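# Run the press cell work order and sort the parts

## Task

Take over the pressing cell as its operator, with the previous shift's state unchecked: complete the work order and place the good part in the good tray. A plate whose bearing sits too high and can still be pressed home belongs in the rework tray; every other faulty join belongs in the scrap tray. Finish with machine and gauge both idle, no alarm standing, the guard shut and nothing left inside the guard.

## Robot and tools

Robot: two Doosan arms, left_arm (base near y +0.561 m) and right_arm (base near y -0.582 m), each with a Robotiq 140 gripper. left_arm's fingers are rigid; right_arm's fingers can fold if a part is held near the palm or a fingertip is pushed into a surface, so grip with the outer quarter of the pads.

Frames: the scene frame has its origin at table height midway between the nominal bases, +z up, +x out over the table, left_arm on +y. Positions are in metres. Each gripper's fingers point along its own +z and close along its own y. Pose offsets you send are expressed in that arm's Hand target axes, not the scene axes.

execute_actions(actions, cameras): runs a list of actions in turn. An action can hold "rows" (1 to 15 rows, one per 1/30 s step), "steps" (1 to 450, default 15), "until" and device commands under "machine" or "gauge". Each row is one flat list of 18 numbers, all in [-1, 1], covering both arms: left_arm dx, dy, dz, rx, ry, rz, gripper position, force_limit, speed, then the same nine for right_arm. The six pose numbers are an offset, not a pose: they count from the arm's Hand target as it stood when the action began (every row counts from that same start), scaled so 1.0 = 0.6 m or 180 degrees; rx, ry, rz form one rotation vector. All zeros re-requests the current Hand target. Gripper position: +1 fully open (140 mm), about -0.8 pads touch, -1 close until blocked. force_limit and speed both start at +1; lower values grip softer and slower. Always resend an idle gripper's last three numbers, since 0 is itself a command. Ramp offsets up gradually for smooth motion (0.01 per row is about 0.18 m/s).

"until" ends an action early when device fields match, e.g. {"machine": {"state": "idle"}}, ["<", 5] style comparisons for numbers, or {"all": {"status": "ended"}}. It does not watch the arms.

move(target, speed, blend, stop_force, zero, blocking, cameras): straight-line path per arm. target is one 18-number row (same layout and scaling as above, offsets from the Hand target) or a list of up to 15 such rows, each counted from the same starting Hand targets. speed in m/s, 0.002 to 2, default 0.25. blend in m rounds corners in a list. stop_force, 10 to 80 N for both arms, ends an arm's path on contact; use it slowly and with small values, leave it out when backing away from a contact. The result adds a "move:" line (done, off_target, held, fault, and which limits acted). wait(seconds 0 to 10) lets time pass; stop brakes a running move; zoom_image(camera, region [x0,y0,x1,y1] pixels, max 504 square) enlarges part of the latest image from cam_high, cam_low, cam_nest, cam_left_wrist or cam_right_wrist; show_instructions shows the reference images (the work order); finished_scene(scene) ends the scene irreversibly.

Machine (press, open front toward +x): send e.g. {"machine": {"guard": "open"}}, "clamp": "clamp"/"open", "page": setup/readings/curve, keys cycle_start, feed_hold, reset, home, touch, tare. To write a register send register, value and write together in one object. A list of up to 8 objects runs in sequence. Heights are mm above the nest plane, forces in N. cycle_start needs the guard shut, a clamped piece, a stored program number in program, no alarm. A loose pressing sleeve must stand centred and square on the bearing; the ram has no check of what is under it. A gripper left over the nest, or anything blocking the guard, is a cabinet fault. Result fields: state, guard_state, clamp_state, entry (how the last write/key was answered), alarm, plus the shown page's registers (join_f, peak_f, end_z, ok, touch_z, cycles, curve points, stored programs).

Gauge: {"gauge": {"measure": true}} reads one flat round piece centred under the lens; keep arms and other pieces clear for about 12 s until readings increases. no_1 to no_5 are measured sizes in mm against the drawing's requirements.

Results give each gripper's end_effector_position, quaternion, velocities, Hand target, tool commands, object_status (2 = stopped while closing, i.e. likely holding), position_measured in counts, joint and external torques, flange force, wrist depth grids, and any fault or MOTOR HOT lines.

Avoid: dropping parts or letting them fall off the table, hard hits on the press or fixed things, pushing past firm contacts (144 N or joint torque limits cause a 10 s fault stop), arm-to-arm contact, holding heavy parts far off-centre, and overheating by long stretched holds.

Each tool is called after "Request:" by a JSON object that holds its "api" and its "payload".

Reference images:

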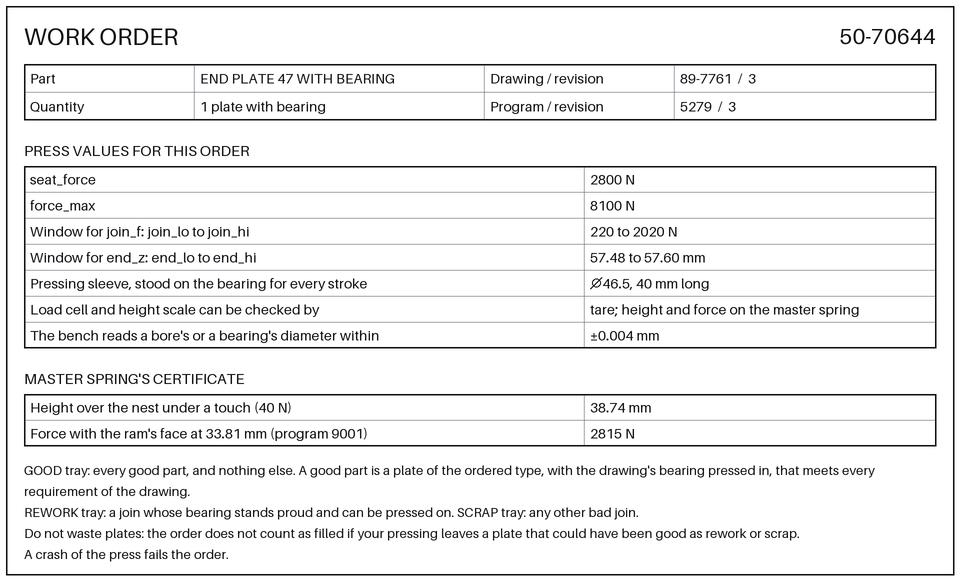

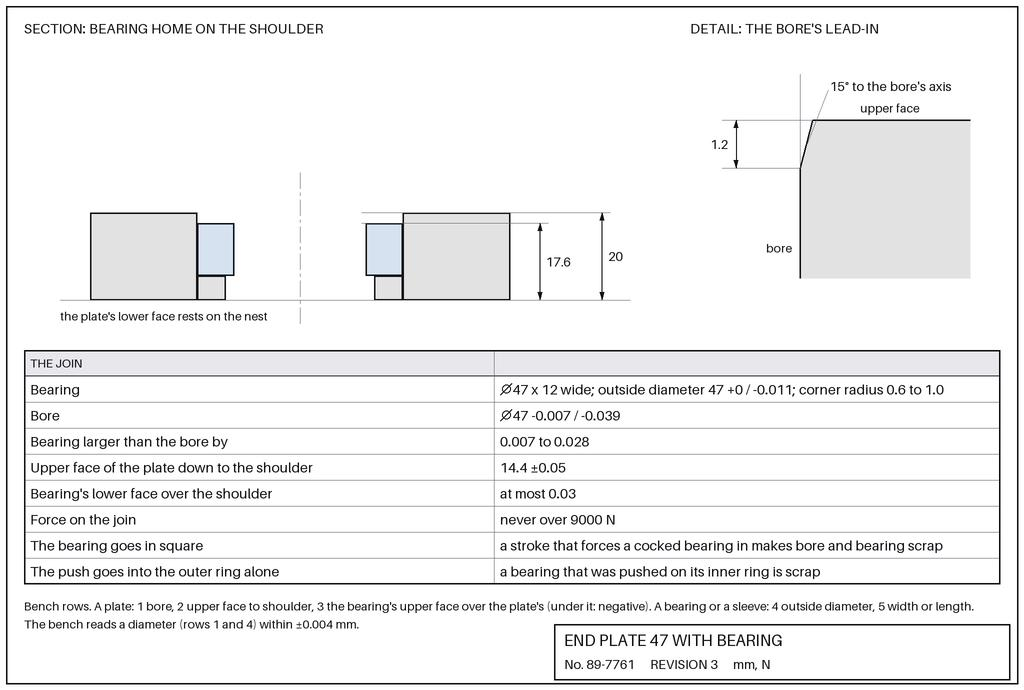

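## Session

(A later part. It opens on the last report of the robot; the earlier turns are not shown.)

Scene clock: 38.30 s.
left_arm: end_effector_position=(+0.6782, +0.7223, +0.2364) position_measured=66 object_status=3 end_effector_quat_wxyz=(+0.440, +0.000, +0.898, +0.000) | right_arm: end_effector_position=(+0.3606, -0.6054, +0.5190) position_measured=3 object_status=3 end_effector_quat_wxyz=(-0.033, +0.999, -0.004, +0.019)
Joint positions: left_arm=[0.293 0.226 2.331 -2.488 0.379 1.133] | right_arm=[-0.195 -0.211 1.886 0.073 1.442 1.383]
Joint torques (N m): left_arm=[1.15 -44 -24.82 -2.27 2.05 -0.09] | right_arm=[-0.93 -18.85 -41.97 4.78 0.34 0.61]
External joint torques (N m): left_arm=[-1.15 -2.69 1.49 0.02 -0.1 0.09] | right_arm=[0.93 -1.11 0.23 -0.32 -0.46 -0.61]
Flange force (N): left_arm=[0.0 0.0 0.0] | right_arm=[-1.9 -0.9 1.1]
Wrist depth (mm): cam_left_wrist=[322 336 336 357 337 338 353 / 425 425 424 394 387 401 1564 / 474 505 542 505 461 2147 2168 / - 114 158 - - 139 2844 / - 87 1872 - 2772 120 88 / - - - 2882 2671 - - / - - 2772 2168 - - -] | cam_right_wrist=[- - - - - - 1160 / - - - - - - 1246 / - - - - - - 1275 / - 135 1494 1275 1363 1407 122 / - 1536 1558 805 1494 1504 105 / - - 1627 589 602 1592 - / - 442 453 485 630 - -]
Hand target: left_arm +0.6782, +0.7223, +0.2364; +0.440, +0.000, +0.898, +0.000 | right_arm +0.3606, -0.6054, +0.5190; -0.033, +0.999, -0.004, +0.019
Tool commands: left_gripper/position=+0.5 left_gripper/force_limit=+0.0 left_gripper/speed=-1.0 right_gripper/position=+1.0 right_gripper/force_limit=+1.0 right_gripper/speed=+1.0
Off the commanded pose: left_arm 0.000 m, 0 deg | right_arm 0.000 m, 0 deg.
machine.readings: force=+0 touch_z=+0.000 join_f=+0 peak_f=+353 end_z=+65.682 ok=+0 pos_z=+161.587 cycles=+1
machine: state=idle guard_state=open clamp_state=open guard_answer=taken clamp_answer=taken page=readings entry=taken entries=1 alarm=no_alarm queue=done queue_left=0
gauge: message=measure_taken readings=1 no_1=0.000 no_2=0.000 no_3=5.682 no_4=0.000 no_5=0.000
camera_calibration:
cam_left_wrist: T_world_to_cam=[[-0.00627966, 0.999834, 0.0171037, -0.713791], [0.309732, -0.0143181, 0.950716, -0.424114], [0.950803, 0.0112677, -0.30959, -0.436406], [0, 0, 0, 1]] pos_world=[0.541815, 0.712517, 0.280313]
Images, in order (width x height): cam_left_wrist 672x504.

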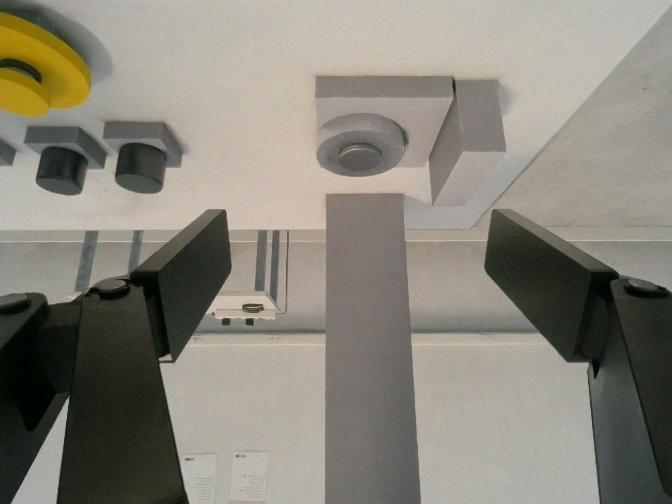

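Request:
{"api": "move", "payload": {"target": [[0,0.03,0.4,0,0,0,0.5,0,-1,0,0,0,0,0,0,1,1,1],[0,0.03,0.5,0,0,0,0.5,0,-1,0,0,0,0,0,0,1,1,1]], "speed": [0.2,0.06], "blend": [0.01,0], "cameras": ["cam_left_wrist"]}}

Request:
{"api": "execute_actions", "payload": {"actions": [{"rows":[[0,0,0,0,0,0,-1,0.1,-1,0,0,0,0,0,0,1,1,1]],"steps":45}]}}

Request:
{"api": "move", "payload": {"target": [[-0.0788,0,-0.0617,0,0,0,-1,0.1,-1,0,0,0,0,0,0,1,1,1],[-0.0515,-0.0673,-0.4957,0,0,0,-1,0.1,-1,0,0,0,0,0,0,1,1,1],[0.2865,0.161,-0.7657,0.394,0,0.308,-1,0.1,-1,0,0,0,0,0,0,1,1,1],[0.4703,0.161,-0.6218,0.394,0,0.308,-1,0.1,-1,0,0,0,0,0,0,1,1,1],[0.49,0.161,-0.6065,0.394,0,0.308,-1,0.1,-1,0,0,0,0,0,0,1,1,1]], "speed": [0.1,0.25,0.28,0.15,0.06], "blend": [0.02,0.05,0.01,0.01,0], "cameras": ["cam_left_wrist","cam_high"]}}

Request:
{"api": "zoom_image", "payload": {"camera": "cam_high", "region": [460, 90, 620, 210]}}

Scene clock: 41.47 s.
left_arm: end_effector_position=(+0.9152, +0.7404, +0.0526) position_measured=66 object_status=3 end_effector_quat_wxyz=(+0.440, +0.000, +0.898, +0.000) | right_arm: end_effector_position=(+0.3606, -0.6054, +0.5190) position_measured=3 object_status=3 end_effector_quat_wxyz=(-0.033, +0.999, -0.004, +0.019)
Joint positions: left_arm=[0.219 0.754 1.915 -2.75 0.458 1.35] | right_arm=[-0.195 -0.211 1.886 0.073 1.442 1.383]
Joint torques (N m): left_arm=[1.11 -89.21 -20.88 -2.1 2.21 -0.08] | right_arm=[-0.38 -19.06 -42.02 4.72 0.35 0.66]
External joint torques (N m): left_arm=[-1.17 -2.01 0.95 0.06 -0.11 0.08] | right_arm=[0.31 -0.83 0.39 -0.28 -0.47 -0.67]
Flange force (N): left_arm=[-0.8 -2.6 -4.4] | right_arm=[-1.9 0.7 1.3]
Wrist depth (mm): cam_left_wrist=[117 112 97 96 97 99 98 / 142 141 103 98 103 109 104 / 207 192 130 112 116 141 131 / 299 114 154 135 139 138 131 / - 88 1319 312 1840 120 88 / - - 2168 309 - - - / - - - 298 - - -] | cam_right_wrist=[- - - 578 - 568 1198 / 559 - - - - 575 1239 / - - - 708 - - 1314 / - 136 1494 1398 1363 1389 122 / - 1569 1569 790 1504 1473 105 / - 1677 1640 571 1603 1435 1580 / - 441 456 482 1731 1677 -]
Hand target: left_arm +0.9152, +0.7404, +0.0525; +0.440, +0.000, +0.898, +0.000 | right_arm +0.3606, -0.6054, +0.5190; -0.033, +0.999, -0.004, +0.019
Off the commanded pose: left_arm 0.000 m, 0 deg | right_arm 0.000 m, 0 deg.
machine.readings: force=+0 touch_z=+0.000 join_f=+0 peak_f=+353 end_z=+65.682 ok=+0 pos_z=+161.587 cycles=+1
machine: state=idle guard_state=open clamp_state=open guard_answer=taken clamp_answer=taken page=readings entry=taken entries=1 alarm=no_alarm queue=done queue_left=0
gauge: message=measure_taken readings=1 no_1=0.000 no_2=0.000 no_3=5.682 no_4=0.000 no_5=0.000
move: done
camera_calibration:
cam_left_wrist: T_world_to_cam=[[-0.00628129, 0.999834, 0.0171035, -0.727355], [0.309641, -0.0143185, 0.950746, -0.32245], [0.950833, 0.0112678, -0.3095, -0.718885], [0, 0, 0, 1]] pos_world=[0.778815, 0.730717, 0.0965134]
Images, in order (width x height): cam_left_wrist 672x504.

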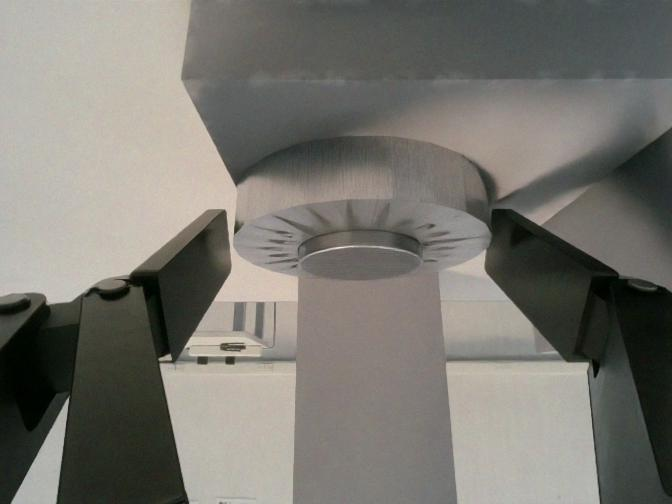

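Scene clock: 43.17 s.
left_arm: end_effector_position=(+0.9153, +0.7404, +0.0525) position_measured=86 object_status=2 end_effector_quat_wxyz=(+0.440, +0.000, +0.898, +0.000) | right_arm: end_effector_position=(+0.3606, -0.6054, +0.5190) position_measured=3 object_status=3 end_effector_quat_wxyz=(-0.033, +0.999, -0.004, +0.019)
Joint positions: left_arm=[0.219 0.755 1.915 -2.75 0.458 1.35] | right_arm=[-0.195 -0.211 1.886 0.073 1.442 1.383]
Joint torques (N m): left_arm=[0.64 -79.92 -20.43 -1.99 0.52 0.11] | right_arm=[-0.39 -18.96 -41.78 4.72 0.37 0.71]
External joint torques (N m): left_arm=[-0.83 -10.82 0.57 -0.04 1.57 -0.11] | right_arm=[0.23 -0.98 -0.13 -0.24 -0.5 -0.71]
Flange force (N): left_arm=[-4.9 -3.8 -17.6] | right_arm=[-1.5 0.9 0.5]
Wrist depth (mm): cam_left_wrist=[117 112 97 96 97 99 98 / 142 142 103 98 103 109 104 / 192 192 129 113 116 141 131 / 300 245 139 136 139 136 131 / - 77 1304 - - 110 88 / - 61 2190 305 - - - / - - 1904 296 295 - -] | cam_right_wrist=[556 - - - - - - / 571 - - - - - 1232 / - - - - 645 1677 1290 / 1306 135 1425 1372 1407 1363 122 / - 1547 1547 - 1464 1504 105 / - 1717 1665 593 1677 1580 1547 / - 444 460 482 1690 1690 -]
Hand target: left_arm +0.9152, +0.7404, +0.0525; +0.440, +0.000, +0.898, +0.000 | right_arm +0.3606, -0.6054, +0.5190; -0.033, +0.999, -0.004, +0.019
Off the commanded pose: left_arm 0.000 m, 0 deg | right_arm 0.000 m, 0 deg.
machine.readings: force=+0 touch_z=+0.000 join_f=+0 peak_f=+353 end_z=+65.682 ok=+0 pos_z=+161.587 cycles=+1
machine: state=idle guard_state=open clamp_state=open guard_answer=taken clamp_answer=taken page=readings entry=taken entries=1 alarm=no_alarm queue=done queue_left=0
gauge: message=measure_taken readings=1 no_1=0.000 no_2=0.000 no_3=5.682 no_4=0.000 no_5=0.000

Scene clock: 49.17 s.
left_arm: end_effector_position=(+0.4475, +0.8368, +0.0434) position_measured=86 object_status=2 end_effector_quat_wxyz=(+0.311, +0.636, +0.635, -0.309) | right_arm: end_effector_position=(+0.3606, -0.6054, +0.5190) position_measured=3 object_status=3 end_effector_quat_wxyz=(-0.033, +0.999, -0.004, +0.019)
Joint positions: left_arm=[0.828 0.783 1.869 -0.592 1.294 1.236] | right_arm=[-0.195 -0.211 1.886 0.073 1.442 1.383]
Joint torques (N m): left_arm=[0.91 -88.36 -17.6 0.69 3.43 -0.23] | right_arm=[-0.66 -18.99 -41.86 4.79 0.34 0.66]
External joint torques (N m): left_arm=[-1.08 -1.71 1.32 0.32 -1.41 0.23] | right_arm=[0.71 -1.16 -0.14 -0.3 -0.47 -0.67]
Flange force (N): left_arm=[-4.3 -2.6 3.7] | right_arm=[-1.6 -0.3 0.5]
Wrist depth (mm): cam_left_wrist=[101 101 102 101 100 99 98 / - 102 102 115 115 97 121 / 174 155 147 113 116 170 154 / 245 221 139 139 139 136 248 / - 77 415 409 422 110 88 / - 61 1599 737 - - - / - - 3269 - 3269 - -] | cam_right_wrist=[537 - 636 - - - 1212 / 549 - - - 614 - 1232 / 697 - - - - - 1275 / - 136 1454 1346 1504 1363 122 / - 118 1536 - 1454 1504 105 / - 1759 1802 591 593 1569 1569 / - 443 455 482 574 1665 1652]
Hand target: left_arm +0.4475, +0.8368, +0.0434; +0.311, +0.636, +0.635, -0.309 | right_arm +0.3606, -0.6054, +0.5190; -0.033, +0.999, -0.004, +0.019
Off the commanded pose: left_arm 0.000 m, 0 deg | right_arm 0.000 m, 0 deg.
machine.readings: force=+0 touch_z=+0.000 join_f=+0 peak_f=+353 end_z=+65.682 ok=+0 pos_z=+161.587 cycles=+1
machine: state=idle guard_state=open clamp_state=open guard_answer=taken clamp_answer=taken page=readings entry=taken entries=1 alarm=no_alarm queue=done queue_left=0
gauge: message=measure_taken readings=1 no_1=0.000 no_2=0.000 no_3=5.682 no_4=0.000 no_5=0.000
move: done; blend cut to 0.0075 m at target 4
camera_calibration:
cam_left_wrist: T_world_to_cam=[[0.999772, 0.00597098, 0.0205141, -0.445119], [-0.0176107, -0.313347, 0.949476, 0.22924], [0.0120973, -0.94962, -0.31317, 0.946256], [0, 0, 0, 1]] pos_world=[0.437607, 0.973073, 0.0878121]
Images, in order (width x height): cam_high 672x504, cam_left_wrist 672x504.

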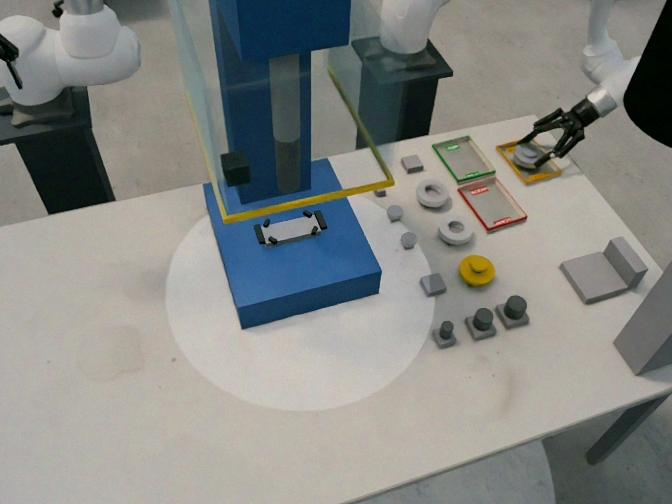

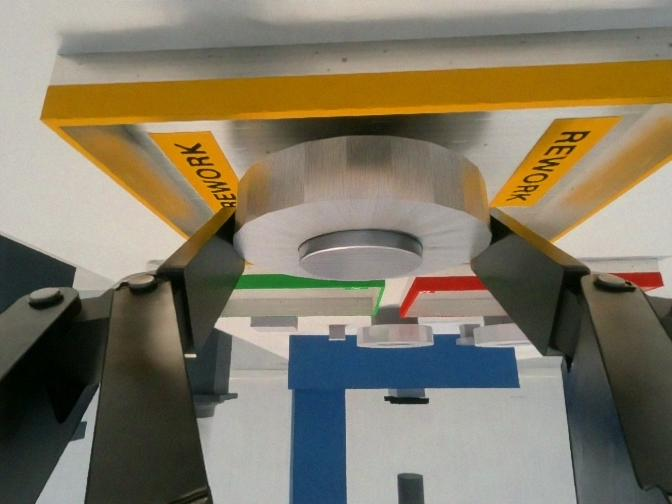

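Scaled by 3.150 from the camera's 672x504 image, which has a finer 960x720 frame.

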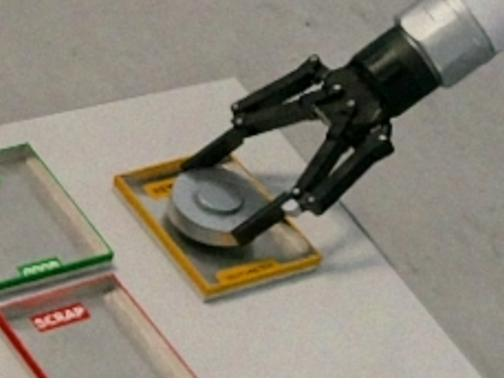

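Request:
{"api": "move", "payload": {"target": [0.0263,0.0083,0.0205,0,0,0,-1,0.1,-1,0,0,0,0,0,0,1,1,1], "speed": 0.006, "stop_force": 10, "cameras": ["cam_left_wrist"]}}

Request:
{"api": "execute_actions", "payload": {"actions": [{"rows":[[0,0,0,0,0,0,0.45,0,-1,0,0,0,0,0,0,1,1,1]],"steps":30}]}}

Request:
{"api": "move", "payload": {"target": [[-0.05,0,-0.12,0,0,0,0.45,0,-1,0,0,0,0,0,0,1,1,1],[-0.25,0,-0.2,0,0,0,0.45,0,-1,0,0,0,0,0,0,1,1,1]], "speed": [0.06,0.2], "blend": [0.03,0], "cameras": ["cam_left_wrist","cam_high"]}}

Request:
{"api": "zoom_image", "payload": {"camera": "cam_high", "region": [460, 90, 620, 210]}}

Scene clock: 52.43 s.
left_arm: end_effector_position=(+0.4510, +0.8368, +0.0295) position_measured=86 object_status=2 end_effector_quat_wxyz=(+0.311, +0.636, +0.635, -0.309) | right_arm: end_effector_position=(+0.3606, -0.6054, +0.5190) position_measured=3 object_status=3 end_effector_quat_wxyz=(-0.033, +0.999, -0.004, +0.019)
Joint positions: left_arm=[0.824 0.806 1.862 -0.597 1.281 1.244] | right_arm=[-0.195 -0.211 1.886 0.073 1.442 1.383]
Joint torques (N m): left_arm=[-0.1 -84.66 -17.68 0.69 -0.79 0.44] | right_arm=[-0.59 -19.06 -41.89 4.8 0.32 0.68]
External joint torques (N m): left_arm=[0 -6.08 2.07 0.27 2.82 -0.44] | right_arm=[0.55 -0.96 0.09 -0.33 -0.44 -0.68]
Flange force (N): left_arm=[-12.3 -4.3 -5.2] | right_arm=[-1.6 0.1 0.8]
Wrist depth (mm): cam_left_wrist=[- 85 85 85 85 85 86 / - 99 98 97 95 95 93 / - 134 121 110 115 141 132 / 225 143 139 139 141 129 162 / - 77 395 397 415 110 88 / - 61 1510 - - - - / - - 3476 758 - - -] | cam_right_wrist=[532 - - - - - 1172 / 553 616 - - - - 1246 / - - 653 - - - 1306 / 1298 126 1464 1314 1473 1389 122 / - 117 1603 - 1494 1494 106 / - 1665 1627 591 1652 1603 1547 / - 441 457 486 589 1677 -]
Hand target: left_arm +0.4510, +0.8368, +0.0295; +0.311, +0.636, +0.635, -0.309 (not the last commanded pose) | right_arm +0.3606, -0.6054, +0.5190; -0.033, +0.999, -0.004, +0.019
Off the commanded pose: left_arm 0.006 m, 0 deg | right_arm 0.000 m, 0 deg.
machine.readings: force=+0 touch_z=+0.000 join_f=+0 peak_f=+353 end_z=+65.682 ok=+0 pos_z=+161.587 cycles=+1
machine: state=idle guard_state=open clamp_state=open guard_answer=taken clamp_answer=taken page=readings entry=taken entries=1 alarm=no_alarm queue=done queue_left=0
gauge: message=measure_taken readings=1 no_1=0.000 no_2=0.000 no_3=5.682 no_4=0.000 no_5=0.000
move: contact (left_arm)
camera_calibration:
cam_left_wrist: T_world_to_cam=[[0.999772, 0.00597344, 0.0205127, -0.448435], [-0.0176101, -0.313227, 0.949515, 0.242382], [0.012097, -0.949659, -0.313051, 0.94189], [0, 0, 0, 1]] pos_world=[0.441207, 0.973074, 0.0739122]
Images, in order (width x height): cam_left_wrist 672x504.

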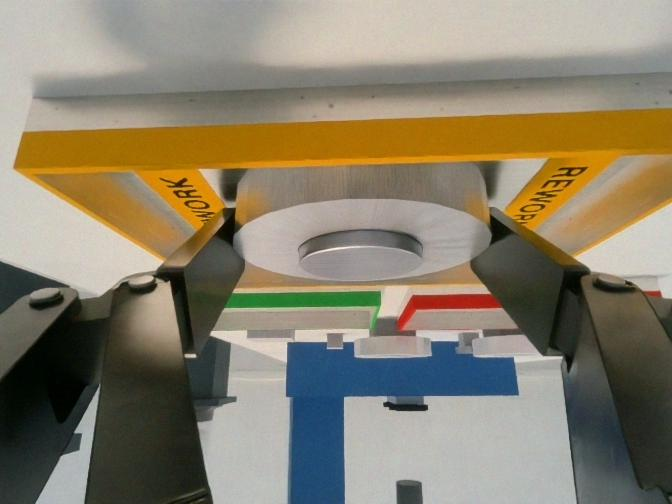

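Scene clock: 53.63 s.
left_arm: end_effector_position=(+0.4510, +0.8368, +0.0295) position_measured=72 object_status=3 end_effector_quat_wxyz=(+0.311, +0.636, +0.635, -0.309) | right_arm: end_effector_position=(+0.3606, -0.6054, +0.5190) position_measured=3 object_status=3 end_effector_quat_wxyz=(-0.033, +0.999, -0.004, +0.019)
Joint positions: left_arm=[0.824 0.806 1.862 -0.597 1.281 1.244] | right_arm=[-0.195 -0.211 1.886 0.073 1.442 1.383]
Joint torques (N m): left_arm=[1 -88.85 -16.7 0.94 2.13 -0.08] | right_arm=[-0.91 -18.95 -42.1 4.77 0.35 0.67]
External joint torques (N m): left_arm=[-1 -2.59 0.88 0.04 -0.11 0.08] | right_arm=[0.83 -1.16 0.1 -0.28 -0.48 -0.67]
Flange force (N): left_arm=[-5.6 -1.6 0.8] | right_arm=[-1.8 -0.6 0.9]
Wrist depth (mm): cam_left_wrist=[- 85 85 85 85 85 85 / - 98 98 97 95 95 93 / - 134 119 111 115 141 132 / 224 129 138 139 153 135 189 / - 82 395 404 416 117 88 / - 1344 - - 747 - 78 / - - 3269 852 - - -] | cam_right_wrist=[534 - - - - - 1172 / 547 - - - - - 1218 / - - - - - - 1268 / - 136 1464 1435 1454 1398 122 / - 1569 1677 729 1525 - 105 / - 1580 1504 578 1569 1704 1569 / - 442 462 480 588 - -]
Hand target: left_arm +0.4510, +0.8368, +0.0295; +0.311, +0.636, +0.635, -0.309 | right_arm +0.3606, -0.6054, +0.5190; -0.033, +0.999, -0.004, +0.019
Off the commanded pose: left_arm 0.000 m, 0 deg | right_arm 0.000 m, 0 deg.
machine.readings: force=+0 touch_z=+0.000 join_f=+0 peak_f=+353 end_z=+65.682 ok=+0 pos_z=+161.587 cycles=+1
machine: state=idle guard_state=open clamp_state=open guard_answer=taken clamp_answer=taken page=readings entry=taken entries=1 alarm=no_alarm queue=done queue_left=0
gauge: message=measure_taken readings=1 no_1=0.000 no_2=0.000 no_3=5.682 no_4=0.000 no_5=0.000

Scene clock: 56.00 s.
left_arm: end_effector_position=(+0.4503, +0.8389, +0.2215) position_measured=72 object_status=3 end_effector_quat_wxyz=(+0.311, +0.636, +0.635, -0.309) | right_arm: end_effector_position=(+0.3606, -0.6054, +0.5190) position_measured=3 object_status=3 end_effector_quat_wxyz=(-0.033, +0.999, -0.004, +0.019)
Joint positions: left_arm=[0.827 0.543 1.843 -0.568 1.518 1.088] | right_arm=[-0.195 -0.211 1.886 0.073 1.442 1.383]
Joint torques (N m): left_arm=[0.87 -77.27 -27.45 1.51 1.95 -0.16] | right_arm=[-0.68 -18.97 -42.1 4.74 0.36 0.68]
External joint torques (N m): left_arm=[-1.04 -2.5 1.57 0 -0.06 0.16] | right_arm=[0.61 -0.92 0.33 -0.28 -0.48 -0.68]
Flange force (N): left_arm=[-5.3 -3.0 3.1] | right_arm=[-1.8 0.0 1.3]
Wrist depth (mm): cam_left_wrist=[- 318 318 319 319 334 322 / - 401 397 399 397 402 404 / 452 2066 542 538 521 514 541 / - 110 697 - - 135 626 / - 82 1480 869 3650 117 88 / - 64 3318 3269 - - 78 / - - 3532 771 842 - -] | cam_right_wrist=[- - - - - - 1179 / - - - - 591 - 1225 / - - - - - - 1290 / - 135 1407 1454 1407 1398 122 / - 117 - - 1494 1473 105 / - 1717 1773 593 1569 1547 1569 / - 444 459 477 1603 1665 -]
Hand target: left_arm +0.4503, +0.8390, +0.2216; +0.311, +0.636, +0.635, -0.309 | right_arm +0.3606, -0.6054, +0.5190; -0.033, +0.999, -0.004, +0.019
Off the commanded pose: left_arm 0.000 m, 0 deg | right_arm 0.000 m, 0 deg.
machine.readings: force=+0 touch_z=+0.000 join_f=+0 peak_f=+353 end_z=+65.682 ok=+0 pos_z=+161.587 cycles=+1
machine: state=idle guard_state=open clamp_state=open guard_answer=taken clamp_answer=taken page=readings entry=taken entries=1 alarm=no_alarm queue=done queue_left=0
gauge: message=measure_taken readings=1 no_1=0.000 no_2=0.000 no_3=5.682 no_4=0.000 no_5=0.000
move: done
camera_calibration:
cam_left_wrist: T_world_to_cam=[[0.999775, 0.00591062, 0.0203869, -0.451493], [-0.0175115, -0.313135, 0.949547, 0.0605774], [0.0119963, -0.94969, -0.312961, 1.00405], [0, 0, 0, 1]] pos_world=[0.440407, 0.975174, 0.265912]
Images, in order (width x height): cam_high 672x504, cam_left_wrist 672x504.

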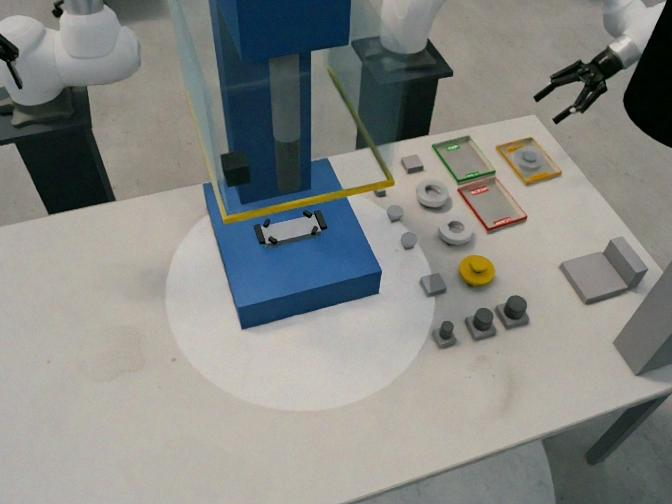

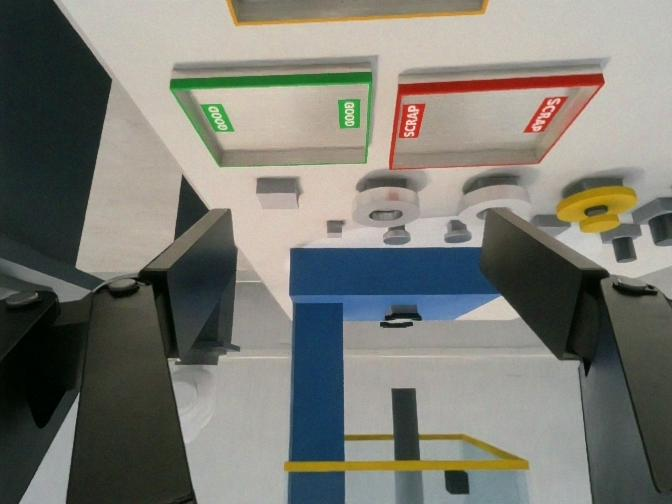

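Scaled by 3.150 from the camera's 672x504 image, which has a finer 960x720 frame.

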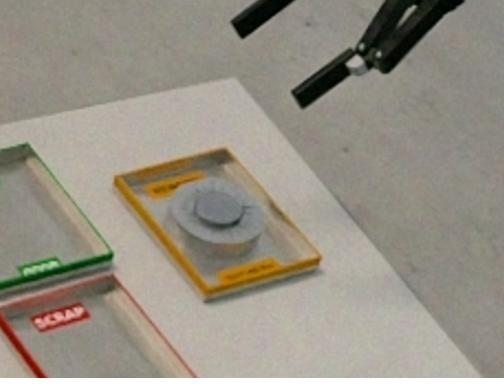

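Request:
{"api": "move", "payload": {"target": [-0.2028,0.6103,0.4528,0,0,0,0.5,0,-1,0,0,0,0,0,0,1,1,1], "speed": 0.3, "cameras": ["cam_left_wrist","cam_high"]}}

Scene clock: 58.47 s.
left_arm: end_effector_position=(+0.8168, +0.5501, +0.1514) position_measured=66 object_status=3 end_effector_quat_wxyz=(+0.311, +0.636, +0.635, -0.309) | right_arm: end_effector_position=(+0.3606, -0.6054, +0.5190) position_measured=3 object_status=3 end_effector_quat_wxyz=(-0.033, +0.999, -0.004, +0.019)
Joint positions: left_arm=[0.26 0.8 1.515 -0.914 1.296 0.742] | right_arm=[-0.195 -0.211 1.886 0.073 1.442 1.383]
Joint torques (N m): left_arm=[0.81 -102.27 -29.9 0.47 1.55 -0.25] | right_arm=[-0.36 -19.17 -41.94 4.77 0.32 0.6]
External joint torques (N m): left_arm=[-0.64 -0.78 1.59 -0.03 -0.11 0.25] | right_arm=[0.2 -0.77 0.13 -0.31 -0.44 -0.61]
Flange force (N): left_arm=[-1.6 -4.8 1.6] | right_arm=[-1.5 0.8 0.9]
Wrist depth (mm): cam_left_wrist=[223 232 232 232 233 224 216 / 228 246 279 241 279 262 214 / 376 288 397 287 399 317 403 / - 110 157 528 720 138 564 / - 88 581 1470 1147 120 88 / - 3084 3422 3269 - - - / - - 799 - - - -] | cam_right_wrist=[- - - - - - 1330 / - - - - - - 1232 / - - - - - - 1322 / - 135 1504 1398 1407 1416 121 / - 1504 1627 - 1454 1464 105 / - 1690 1665 593 1627 1580 1569 / - 440 458 479 1627 1704 1615]
Hand target: left_arm +0.8168, +0.5500, +0.1514; +0.311, +0.636, +0.635, -0.309 | right_arm +0.3606, -0.6054, +0.5190; -0.033, +0.999, -0.004, +0.019
Off the commanded pose: left_arm 0.000 m, 0 deg | right_arm 0.000 m, 0 deg.
machine.readings: force=+0 touch_z=+0.000 join_f=+0 peak_f=+353 end_z=+65.682 ok=+0 pos_z=+161.587 cycles=+1
machine: state=idle guard_state=open clamp_state=open guard_answer=taken clamp_answer=taken page=readings entry=taken entries=1 alarm=no_alarm queue=done queue_left=0
gauge: message=measure_taken readings=1 no_1=0.000 no_2=0.000 no_3=5.682 no_4=0.000 no_5=0.000
move: done
camera_calibration:
cam_left_wrist: T_world_to_cam=[[0.999772, 0.00597335, 0.020513, -0.81484], [-0.0176104, -0.313227, 0.949515, 0.0432744], [0.012097, -0.949659, -0.313051, 0.703359], [0, 0, 0, 1]] pos_world=[0.806907, 0.686374, 0.195812]
Images, in order (width x height): cam_high 672x504, cam_left_wrist 672x504.

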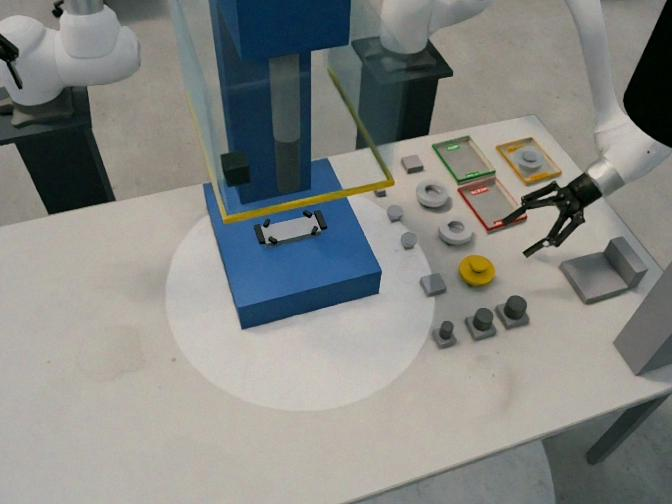

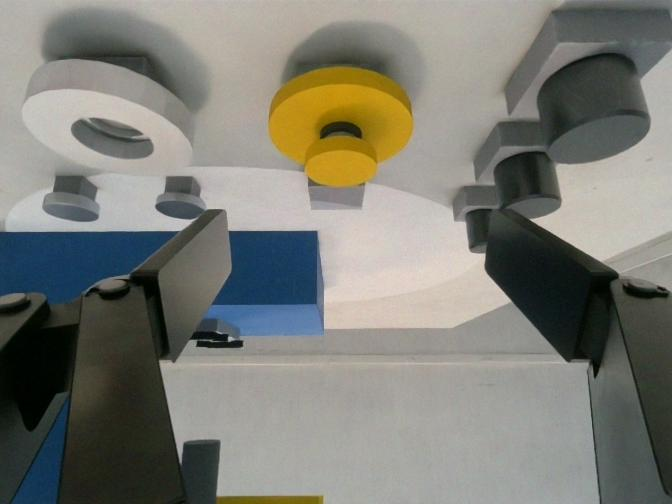

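Request:
{"api": "move", "payload": {"target": [0.0568,-0.0047,0.14,0,0,0,0.5,0,-1,0,0,0,0,0,0,1,1,1], "speed": 0.15, "cameras": ["cam_left_wrist","cam_high"]}}

Scene clock: 60.03 s.
left_arm: end_effector_position=(+0.8143, +0.5049, +0.0729) position_measured=66 object_status=3 end_effector_quat_wxyz=(+0.311, +0.636, +0.635, -0.309) | right_arm: end_effector_position=(+0.3606, -0.6054, +0.5190) position_measured=3 object_status=3 end_effector_quat_wxyz=(-0.033, +0.999, -0.004, +0.019)
Joint positions: left_arm=[0.209 0.874 1.554 -0.975 1.201 0.817] | right_arm=[-0.195 -0.211 1.886 0.073 1.442 1.383]
Joint torques (N m): left_arm=[1.32 -102.07 -26.16 0.41 1.73 -0.35] | right_arm=[-0.64 -19.22 -42.06 4.79 0.37 0.66]
External joint torques (N m): left_arm=[-1.35 -2.79 1.44 -0.19 -0.18 0.35] | right_arm=[0.63 -0.72 0.17 -0.31 -0.5 -0.67]
Flange force (N): left_arm=[-4.4 -6.5 0.8] | right_arm=[-1.2 -0.1 1.1]
Wrist depth (mm): cam_left_wrist=[137 137 137 137 137 138 133 / 173 173 173 174 174 174 160 / 169 205 219 165 193 237 176 / 227 114 209 192 371 139 169 / - 87 - 557 678 120 88 / - - 3000 2959 3000 - - / - - 2281 - 3318 - -] | cam_right_wrist=[534 - 583 - - - 1192 / 566 - - - - - 1148 / - - 653 - - - 1338 / - 136 1454 1354 1389 1389 122 / - 1525 1580 - 1483 1536 105 / - 1704 1569 593 566 1536 1592 / - 443 463 481 651 1704 1603]
Hand target: left_arm +0.8142, +0.5049, +0.0728; +0.311, +0.636, +0.635, -0.309 | right_arm +0.3606, -0.6054, +0.5190; -0.033, +0.999, -0.004, +0.019
Off the commanded pose: left_arm 0.000 m, 0 deg | right_arm 0.000 m, 0 deg.
machine.readings: force=+0 touch_z=+0.000 join_f=+0 peak_f=+353 end_z=+65.682 ok=+0 pos_z=+161.587 cycles=+1
machine: state=idle guard_state=open clamp_state=open guard_answer=taken clamp_answer=taken page=readings entry=taken entries=1 alarm=no_alarm queue=done queue_left=0
gauge: message=measure_taken readings=1 no_1=0.000 no_2=0.000 no_3=5.682 no_4=0.000 no_5=0.000
move: done
camera_calibration:
cam_left_wrist: T_world_to_cam=[[0.999772, 0.00597344, 0.0205127, -0.810458], [-0.0176101, -0.313227, 0.949515, 0.103704], [0.012097, -0.949659, -0.313051, 0.635859], [0, 0, 0, 1]] pos_world=[0.804407, 0.641174, 0.117212]
Images, in order (width x height): cam_high 672x504, cam_left_wrist 672x504.

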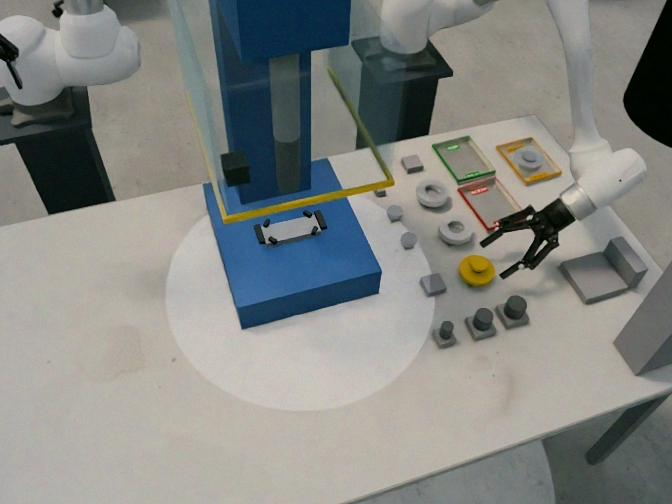

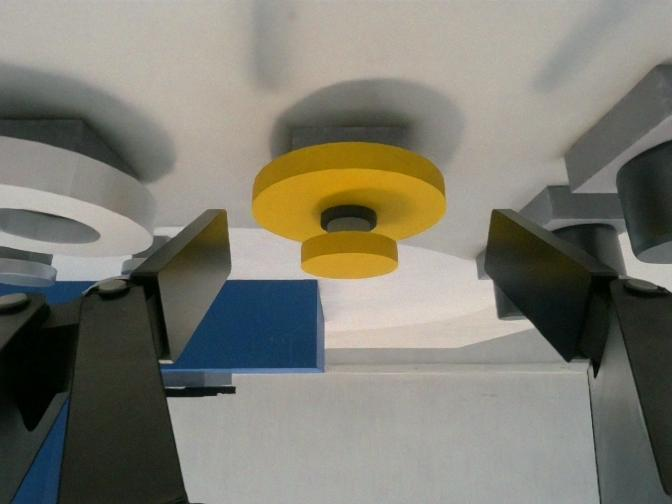

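Request:
{"api": "move", "payload": {"target": [0.0092,-0.0037,0.0747,0,0,0,0.5,0,-1,0,0,0,0,0,0,1,1,1], "speed": 0.08, "cameras": ["cam_left_wrist"]}}

Scene clock: 61.23 s.
left_arm: end_effector_position=(+0.8121, +0.4730, +0.0409) position_measured=66 object_status=3 end_effector_quat_wxyz=(+0.311, +0.636, +0.635, -0.309) | right_arm: end_effector_position=(+0.3606, -0.6054, +0.5190) position_measured=3 object_status=3 end_effector_quat_wxyz=(-0.033, +0.999, -0.004, +0.019)
Joint positions: left_arm=[0.172 0.905 1.572 -1.015 1.154 0.847] | right_arm=[-0.195 -0.211 1.886 0.073 1.442 1.383]
Joint torques (N m): left_arm=[0.67 -103.45 -24.51 -0.07 1.65 -0.1] | right_arm=[-0.74 -19.04 -41.89 4.74 0.34 0.62]
External joint torques (N m): left_arm=[-0.47 -1.6 1.48 0.19 -0.06 0.1] | right_arm=[0.68 -0.84 0.05 -0.27 -0.47 -0.62]
Flange force (N): left_arm=[-2.7 -5.0 -0.2] | right_arm=[-1.3 -0.3 0.8]
Wrist depth (mm): cam_left_wrist=[98 94 98 94 98 99 99 / 124 124 118 131 124 125 125 / 156 168 157 122 144 170 159 / 148 155 143 148 153 138 200 / - 88 410 147 485 120 88 / - - 3422 - - 3129 - / - - 4211 - - - -] | cam_right_wrist=[- - - - - 583 1130 / - - - - - - 1261 / 701 - - - - - 1338 / - 135 1464 1407 1338 1338 116 / - 1536 1504 - 1407 1435 105 / - 1652 1802 593 1525 1536 1536 / - 441 461 481 1615 1652 1677]
Hand target: left_arm +0.8121, +0.4730, +0.0409; +0.311, +0.636, +0.635, -0.309 | right_arm +0.3606, -0.6054, +0.5190; -0.033, +0.999, -0.004, +0.019
Off the commanded pose: left_arm 0.000 m, 0 deg | right_arm 0.000 m, 0 deg.
machine.readings: force=+0 touch_z=+0.000 join_f=+0 peak_f=+353 end_z=+65.682 ok=+0 pos_z=+161.587 cycles=+1
machine: state=idle guard_state=open clamp_state=open guard_answer=taken clamp_answer=taken page=readings entry=taken entries=1 alarm=no_alarm queue=done queue_left=0
gauge: message=measure_taken readings=1 no_1=0.000 no_2=0.000 no_3=5.682 no_4=0.000 no_5=0.000
move: done
camera_calibration:
cam_left_wrist: T_world_to_cam=[[0.999772, 0.00597344, 0.0205127, -0.807513], [-0.0176101, -0.313227, 0.949515, 0.123965], [0.012097, -0.949659, -0.313051, 0.595604], [0, 0, 0, 1]] pos_world=[0.802307, 0.609274, 0.0853122]
Images, in order (width x height): cam_left_wrist 672x504.

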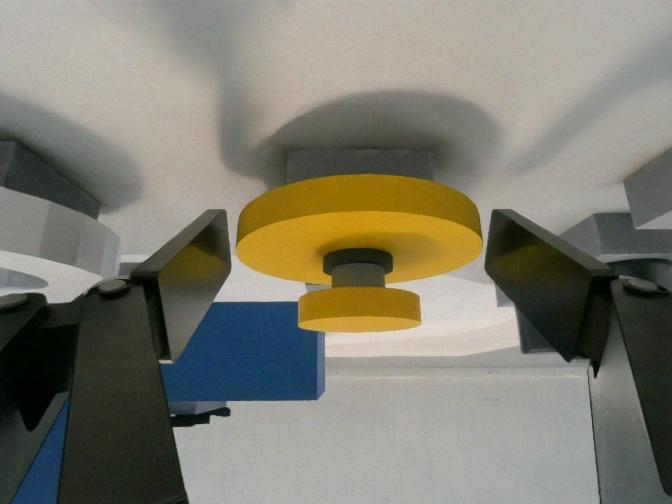

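Request:
{"api": "move", "payload": {"target": [-0.0055,0,0.0068,0,0,0,0.5,0,-1,0,0,0,0,0,0,1,1,1], "speed": 0.05}}

Request:
{"api": "execute_actions", "payload": {"actions": [{"rows":[[0,0,0,0,0,0,-1,0.1,-1,0,0,0,0,0,0,1,1,1]],"steps":45}], "cameras": ["cam_left_wrist"]}}

Scene clock: 62.17 s.
left_arm: end_effector_position=(+0.8121, +0.4677, +0.0409) position_measured=66 object_status=3 end_effector_quat_wxyz=(+0.311, +0.636, +0.635, -0.309) | right_arm: end_effector_position=(+0.3606, -0.6054, +0.5190) position_measured=3 object_status=3 end_effector_quat_wxyz=(-0.033, +0.999, -0.004, +0.019)
Joint positions: left_arm=[0.166 0.903 1.575 -1.02 1.15 0.847] | right_arm=[-0.195 -0.211 1.886 0.073 1.442 1.383]
Joint torques (N m): left_arm=[0.41 -102.98 -24.13 0.2 1.68 -0.04] | right_arm=[-0.84 -19.28 -41.77 4.72 0.35 0.61]
External joint torques (N m): left_arm=[-0.59 -1.99 1.19 -0.11 -0.08 0.04] | right_arm=[0.7 -0.76 -0.26 -0.23 -0.48 -0.61]
Flange force (N): left_arm=[-3.2 -4.8 -0.2] | right_arm=[-0.7 -0.3 0.4]
Wrist depth (mm): cam_left_wrist=[98 94 98 94 98 95 99 / 124 124 118 131 124 125 125 / 156 167 157 115 139 170 159 / 141 156 152 142 138 138 195 / - 87 407 147 - 120 88 / - - - - - - - / - - 3318 - - - -] | cam_right_wrist=[555 - - - - 542 1166 / 544 - - - - - 1239 / 675 - - - - - 1338 / 1298 135 1473 1398 1444 1354 122 / - 1569 1640 - 1514 1494 105 / - 1731 1677 586 593 1536 1580 / - 440 459 486 647 1745 1665]
Hand target: left_arm +0.8121, +0.4677, +0.0409; +0.311, +0.636, +0.635, -0.309 | right_arm +0.3606, -0.6054, +0.5190; -0.033, +0.999, -0.004, +0.019
Off the commanded pose: left_arm 0.000 m, 0 deg | right_arm 0.000 m, 0 deg.
machine.readings: force=+0 touch_z=+0.000 join_f=+0 peak_f=+353 end_z=+65.682 ok=+0 pos_z=+161.587 cycles=+1
machine: state=idle guard_state=open clamp_state=open guard_answer=taken clamp_answer=taken page=readings entry=taken entries=1 alarm=no_alarm queue=done queue_left=0
gauge: message=measure_taken readings=1 no_1=0.000 no_2=0.000 no_3=5.682 no_4=0.000 no_5=0.000
move: done

Scene clock: 63.87 s.
left_arm: end_effector_position=(+0.8121, +0.4677, +0.0410) position_measured=85 object_status=2 end_effector_quat_wxyz=(+0.311, +0.636, +0.635, -0.309) | right_arm: end_effector_position=(+0.3606, -0.6054, +0.5190) position_measured=3 object_status=3 end_effector_quat_wxyz=(-0.033, +0.999, -0.004, +0.019)
Joint positions: left_arm=[0.166 0.903 1.575 -1.02 1.15 0.846] | right_arm=[-0.195 -0.211 1.886 0.073 1.442 1.383]
Joint torques (N m): left_arm=[-3.47 -94.97 -23.39 -0.02 -0.85 0.19] | right_arm=[-0.6 -19.45 -41.76 4.76 0.33 0.64]
External joint torques (N m): left_arm=[3.63 -9.86 0.47 0.13 2.45 -0.18] | right_arm=[0.47 -0.49 -0.14 -0.29 -0.46 -0.65]
Flange force (N): left_arm=[-8.8 -9.5 -12.0] | right_arm=[-0.5 0.3 0.6]
Wrist depth (mm): cam_left_wrist=[98 94 98 94 98 99 99 / 124 124 124 131 125 125 125 / 156 168 155 115 138 170 159 / 146 214 140 143 153 136 195 / - 77 406 138 823 111 87 / - 61 515 - - - - / - - - - - - -] | cam_right_wrist=[575 601 613 - 562 566 - / 618 - 649 621 601 599 1225 / - 659 - 649 - 1069 1306 / 1283 135 1454 1330 1380 1389 122 / - 1547 1558 808 1504 1473 105 / - 1773 1690 594 580 1283 1514 / - 442 459 480 1717 1677 1627]
Hand target: left_arm +0.8121, +0.4677, +0.0409; +0.311, +0.636, +0.635, -0.309 | right_arm +0.3606, -0.6054, +0.5190; -0.033, +0.999, -0.004, +0.019
Off the commanded pose: left_arm 0.000 m, 0 deg | right_arm 0.000 m, 0 deg.
machine.readings: force=+0 touch_z=+0.000 join_f=+0 peak_f=+353 end_z=+65.682 ok=+0 pos_z=+161.587 cycles=+1
machine: state=idle guard_state=open clamp_state=open guard_answer=taken clamp_answer=taken page=readings entry=taken entries=1 alarm=no_alarm queue=done queue_left=0
gauge: message=measure_taken readings=1 no_1=0.000 no_2=0.000 no_3=5.682 no_4=0.000 no_5=0.000
camera_calibration:
cam_left_wrist: T_world_to_cam=[[0.999772, 0.00597344, 0.0205127, -0.807482], [-0.0176101, -0.313227, 0.949515, 0.122305], [0.012097, -0.949659, -0.313051, 0.590571], [0, 0, 0, 1]] pos_world=[0.802307, 0.603974, 0.0853122]
Images, in order (width x height): cam_left_wrist 672x504.

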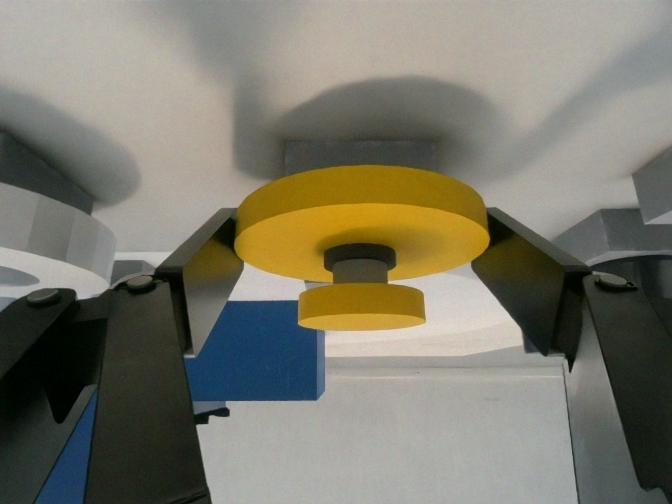

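Request:
{"api": "move", "payload": {"target": [[-0.1313,0,-0.1027,0,0,0,-1,0.1,-1,0,0,0,0,0,0,1,1,1],[-0.4315,-0.3535,0.081,0,0,0,-1,0.1,-1,0,0,0,0,0,0,1,1,1],[-0.6088,-0.3543,0.4078,0,0,0,-1,0.1,-1,0,0,0,0,0,0,1,1,1],[-0.6268,-0.3543,0.4797,0,0,0,-1,0.1,-1,0,0,0,0,0,0,1,1,1],[-0.6083,-0.3543,0.494,0,0,0,-1,0.1,-1,0,0,0,0,0,0,1,1,1]], "speed": [0.1,0.25,0.2,0.1,0.05], "blend": [0.03,0.04,0.01,0.003,0], "cameras": ["cam_left_wrist","cam_nest"]}}

Request:
{"api": "move", "payload": {"target": [0.0197,0,0.0154,0,0,0,-1,0.1,-1,0,0,0,0,0,0,1,1,1], "speed": 0.006, "stop_force": 10, "cameras": ["cam_left_wrist","cam_nest"]}}

Scene clock: 68.90 s.
left_arm: end_effector_position=(+0.5993, +0.0094, +0.1452) position_measured=85 object_status=2 end_effector_quat_wxyz=(+0.311, +0.636, +0.635, -0.309) | right_arm: end_effector_position=(+0.3606, -0.6054, +0.5190) position_measured=3 object_status=3 end_effector_quat_wxyz=(-0.033, +0.999, -0.004, +0.019)
Joint positions: left_arm=[-0.497 0.605 1.939 -1.525 0.762 0.782] | right_arm=[-0.195 -0.211 1.886 0.073 1.442 1.383]
Joint torques (N m): left_arm=[1.18 -84.38 -26.22 -2.18 3.08 -0.12] | right_arm=[-0.54 -19.56 -41.85 4.77 0.35 0.64]
External joint torques (N m): left_arm=[-1.07 4 4.93 1.24 -1.59 0.12] | right_arm=[0.58 -0.52 0 -0.3 -0.47 -0.64]
Flange force (N): left_arm=[4.3 -5.3 2.2] | right_arm=[-0.7 0.0 0.8]
Wrist depth (mm): cam_left_wrist=[- 103 71 71 71 72 104 / 130 130 80 80 95 125 132 / 182 177 118 115 117 179 179 / 201 225 140 143 154 136 227 / - 77 894 149 2844 111 88 / - 61 2772 2772 - - - / - - 2576 3532 2808 - -] | cam_right_wrist=[540 - - - - - 1218 / - 616 671 - 601 - 1268 / - - - - 623 - 1268 / - 135 1494 - 1444 1398 121 / - 1536 1569 808 1504 1547 105 / - 1690 1677 580 597 1592 1525 / - 447 455 480 609 1640 1627]
Hand target: left_arm +0.5993, +0.0094, +0.1451; +0.311, +0.636, +0.635, -0.309 | right_arm +0.3606, -0.6054, +0.5190; -0.033, +0.999, -0.004, +0.019
Off the commanded pose: left_arm 0.000 m, 0 deg | right_arm 0.000 m, 0 deg.
machine.readings: force=+0 touch_z=+0.000 join_f=+0 peak_f=+353 end_z=+65.682 ok=+0 pos_z=+161.587 cycles=+1
machine: state=idle guard_state=open clamp_state=open guard_answer=taken clamp_answer=taken page=readings entry=taken entries=1 alarm=no_alarm queue=done queue_left=0
gauge: message=measure_taken readings=1 no_1=0.000 no_2=0.000 no_3=5.682 no_4=0.000 no_5=0.000
move: done
camera_calibration:
cam_left_wrist: T_world_to_cam=[[0.999772, 0.00597344, 0.0205127, -0.59403], [-0.0176101, -0.313227, 0.949515, -0.123936], [0.012097, -0.949659, -0.313051, 0.190537], [0, 0, 0, 1]] pos_world=[0.589407, 0.145674, 0.189512]
Images, in order (width x height): cam_nest 672x504, cam_left_wrist 672x504.

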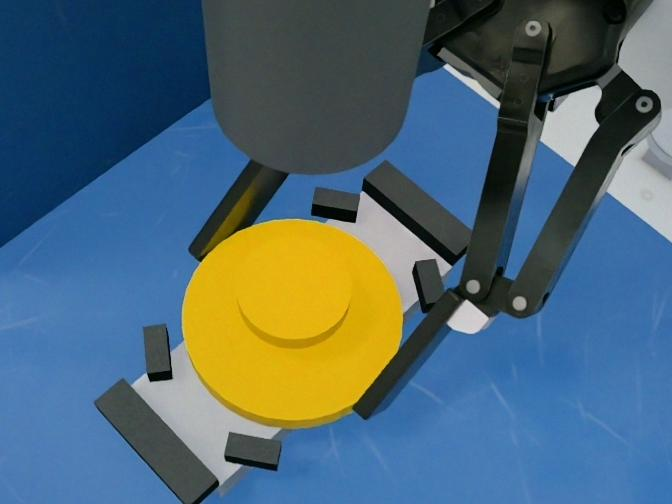

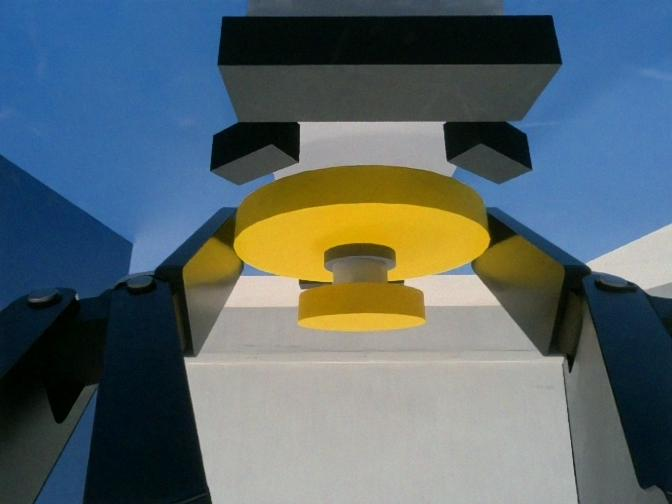

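Scene clock: 70.60 s.
left_arm: end_effector_position=(+0.5993, +0.0093, +0.1387) position_measured=85 object_status=2 end_effector_quat_wxyz=(+0.311, +0.636, +0.635, -0.309) | right_arm: end_effector_position=(+0.3606, -0.6054, +0.5190) position_measured=3 object_status=3 end_effector_quat_wxyz=(-0.033, +0.999, -0.004, +0.019)
Joint positions: left_arm=[-0.497 0.615 1.94 -1.536 0.762 0.797] | right_arm=[-0.195 -0.211 1.886 0.073 1.442 1.383]
Joint torques (N m): left_arm=[0.58 -72.81 -20.94 -0.46 -0.35 0.28] | right_arm=[-0.61 -19 -41.96 4.76 0.31 0.64]
External joint torques (N m): left_arm=[-0.64 -7.67 0.13 -0.49 1.87 -0.28] | right_arm=[0.49 -0.83 0.19 -0.29 -0.44 -0.64]
Flange force (N): left_arm=[-6.6 -6.9 -9.4] | right_arm=[-1.5 0.2 1.0]
Wrist depth (mm): cam_left_wrist=[- 100 89 90 89 93 97 / - 115 70 74 74 79 122 / 176 164 102 114 115 145 167 / 201 209 137 143 153 136 233 / - 77 842 149 2704 111 87 / - 61 2671 2704 2607 - - / - - 2546 2461 2546 - -] | cam_right_wrist=[- - - 599 - - 1185 / - - - - - - 1253 / - - - - - - 1283 / - 135 1380 - - - 122 / - 135 1592 762 1483 1504 105 / - 1627 1603 571 602 1547 1558 / - 441 457 481 651 1731 -]
Hand target: left_arm +0.5993, +0.0093, +0.1387; +0.311, +0.636, +0.635, -0.309 (not the last commanded pose) | right_arm +0.3606, -0.6054, +0.5190; -0.033, +0.999, -0.004, +0.019
Off the commanded pose: left_arm 0.009 m, 0 deg | right_arm 0.000 m, 0 deg.
machine.readings: force=+0 touch_z=+0.000 join_f=+0 peak_f=+353 end_z=+65.682 ok=+0 pos_z=+161.587 cycles=+1
machine: state=idle guard_state=open clamp_state=open guard_answer=taken clamp_answer=taken page=readings entry=taken entries=1 alarm=no_alarm queue=done queue_left=0
gauge: message=measure_taken readings=1 no_1=0.000 no_2=0.000 no_3=5.682 no_4=0.000 no_5=0.000
move: contact (left_arm)
camera_calibration:
cam_left_wrist: T_world_to_cam=[[0.999771, 0.00607073, 0.0205427, -0.594015], [-0.0176093, -0.313138, 0.949544, -0.117812], [0.0121971, -0.949688, -0.31296, 0.188335], [0, 0, 0, 1]] pos_world=[0.589507, 0.145574, 0.183012]
Images, in order (width x height): cam_nest 672x504, cam_left_wrist 672x504.

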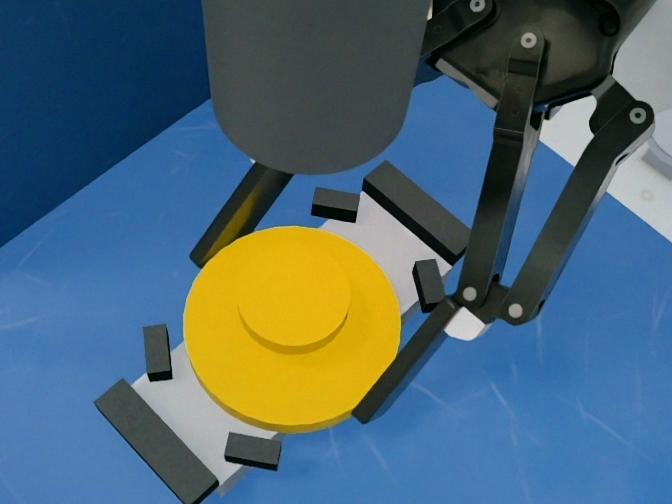

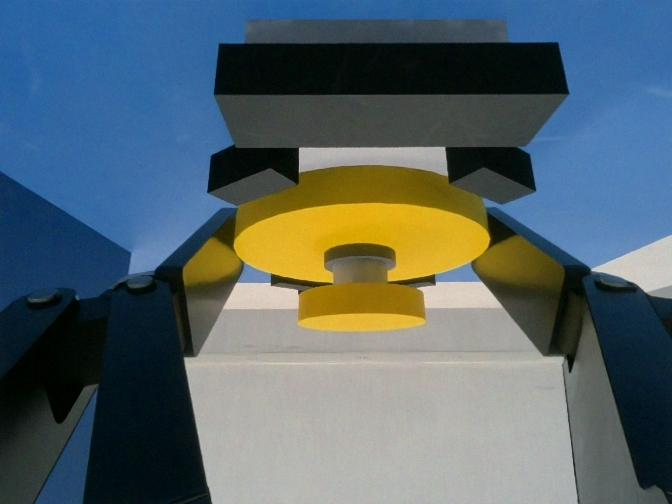

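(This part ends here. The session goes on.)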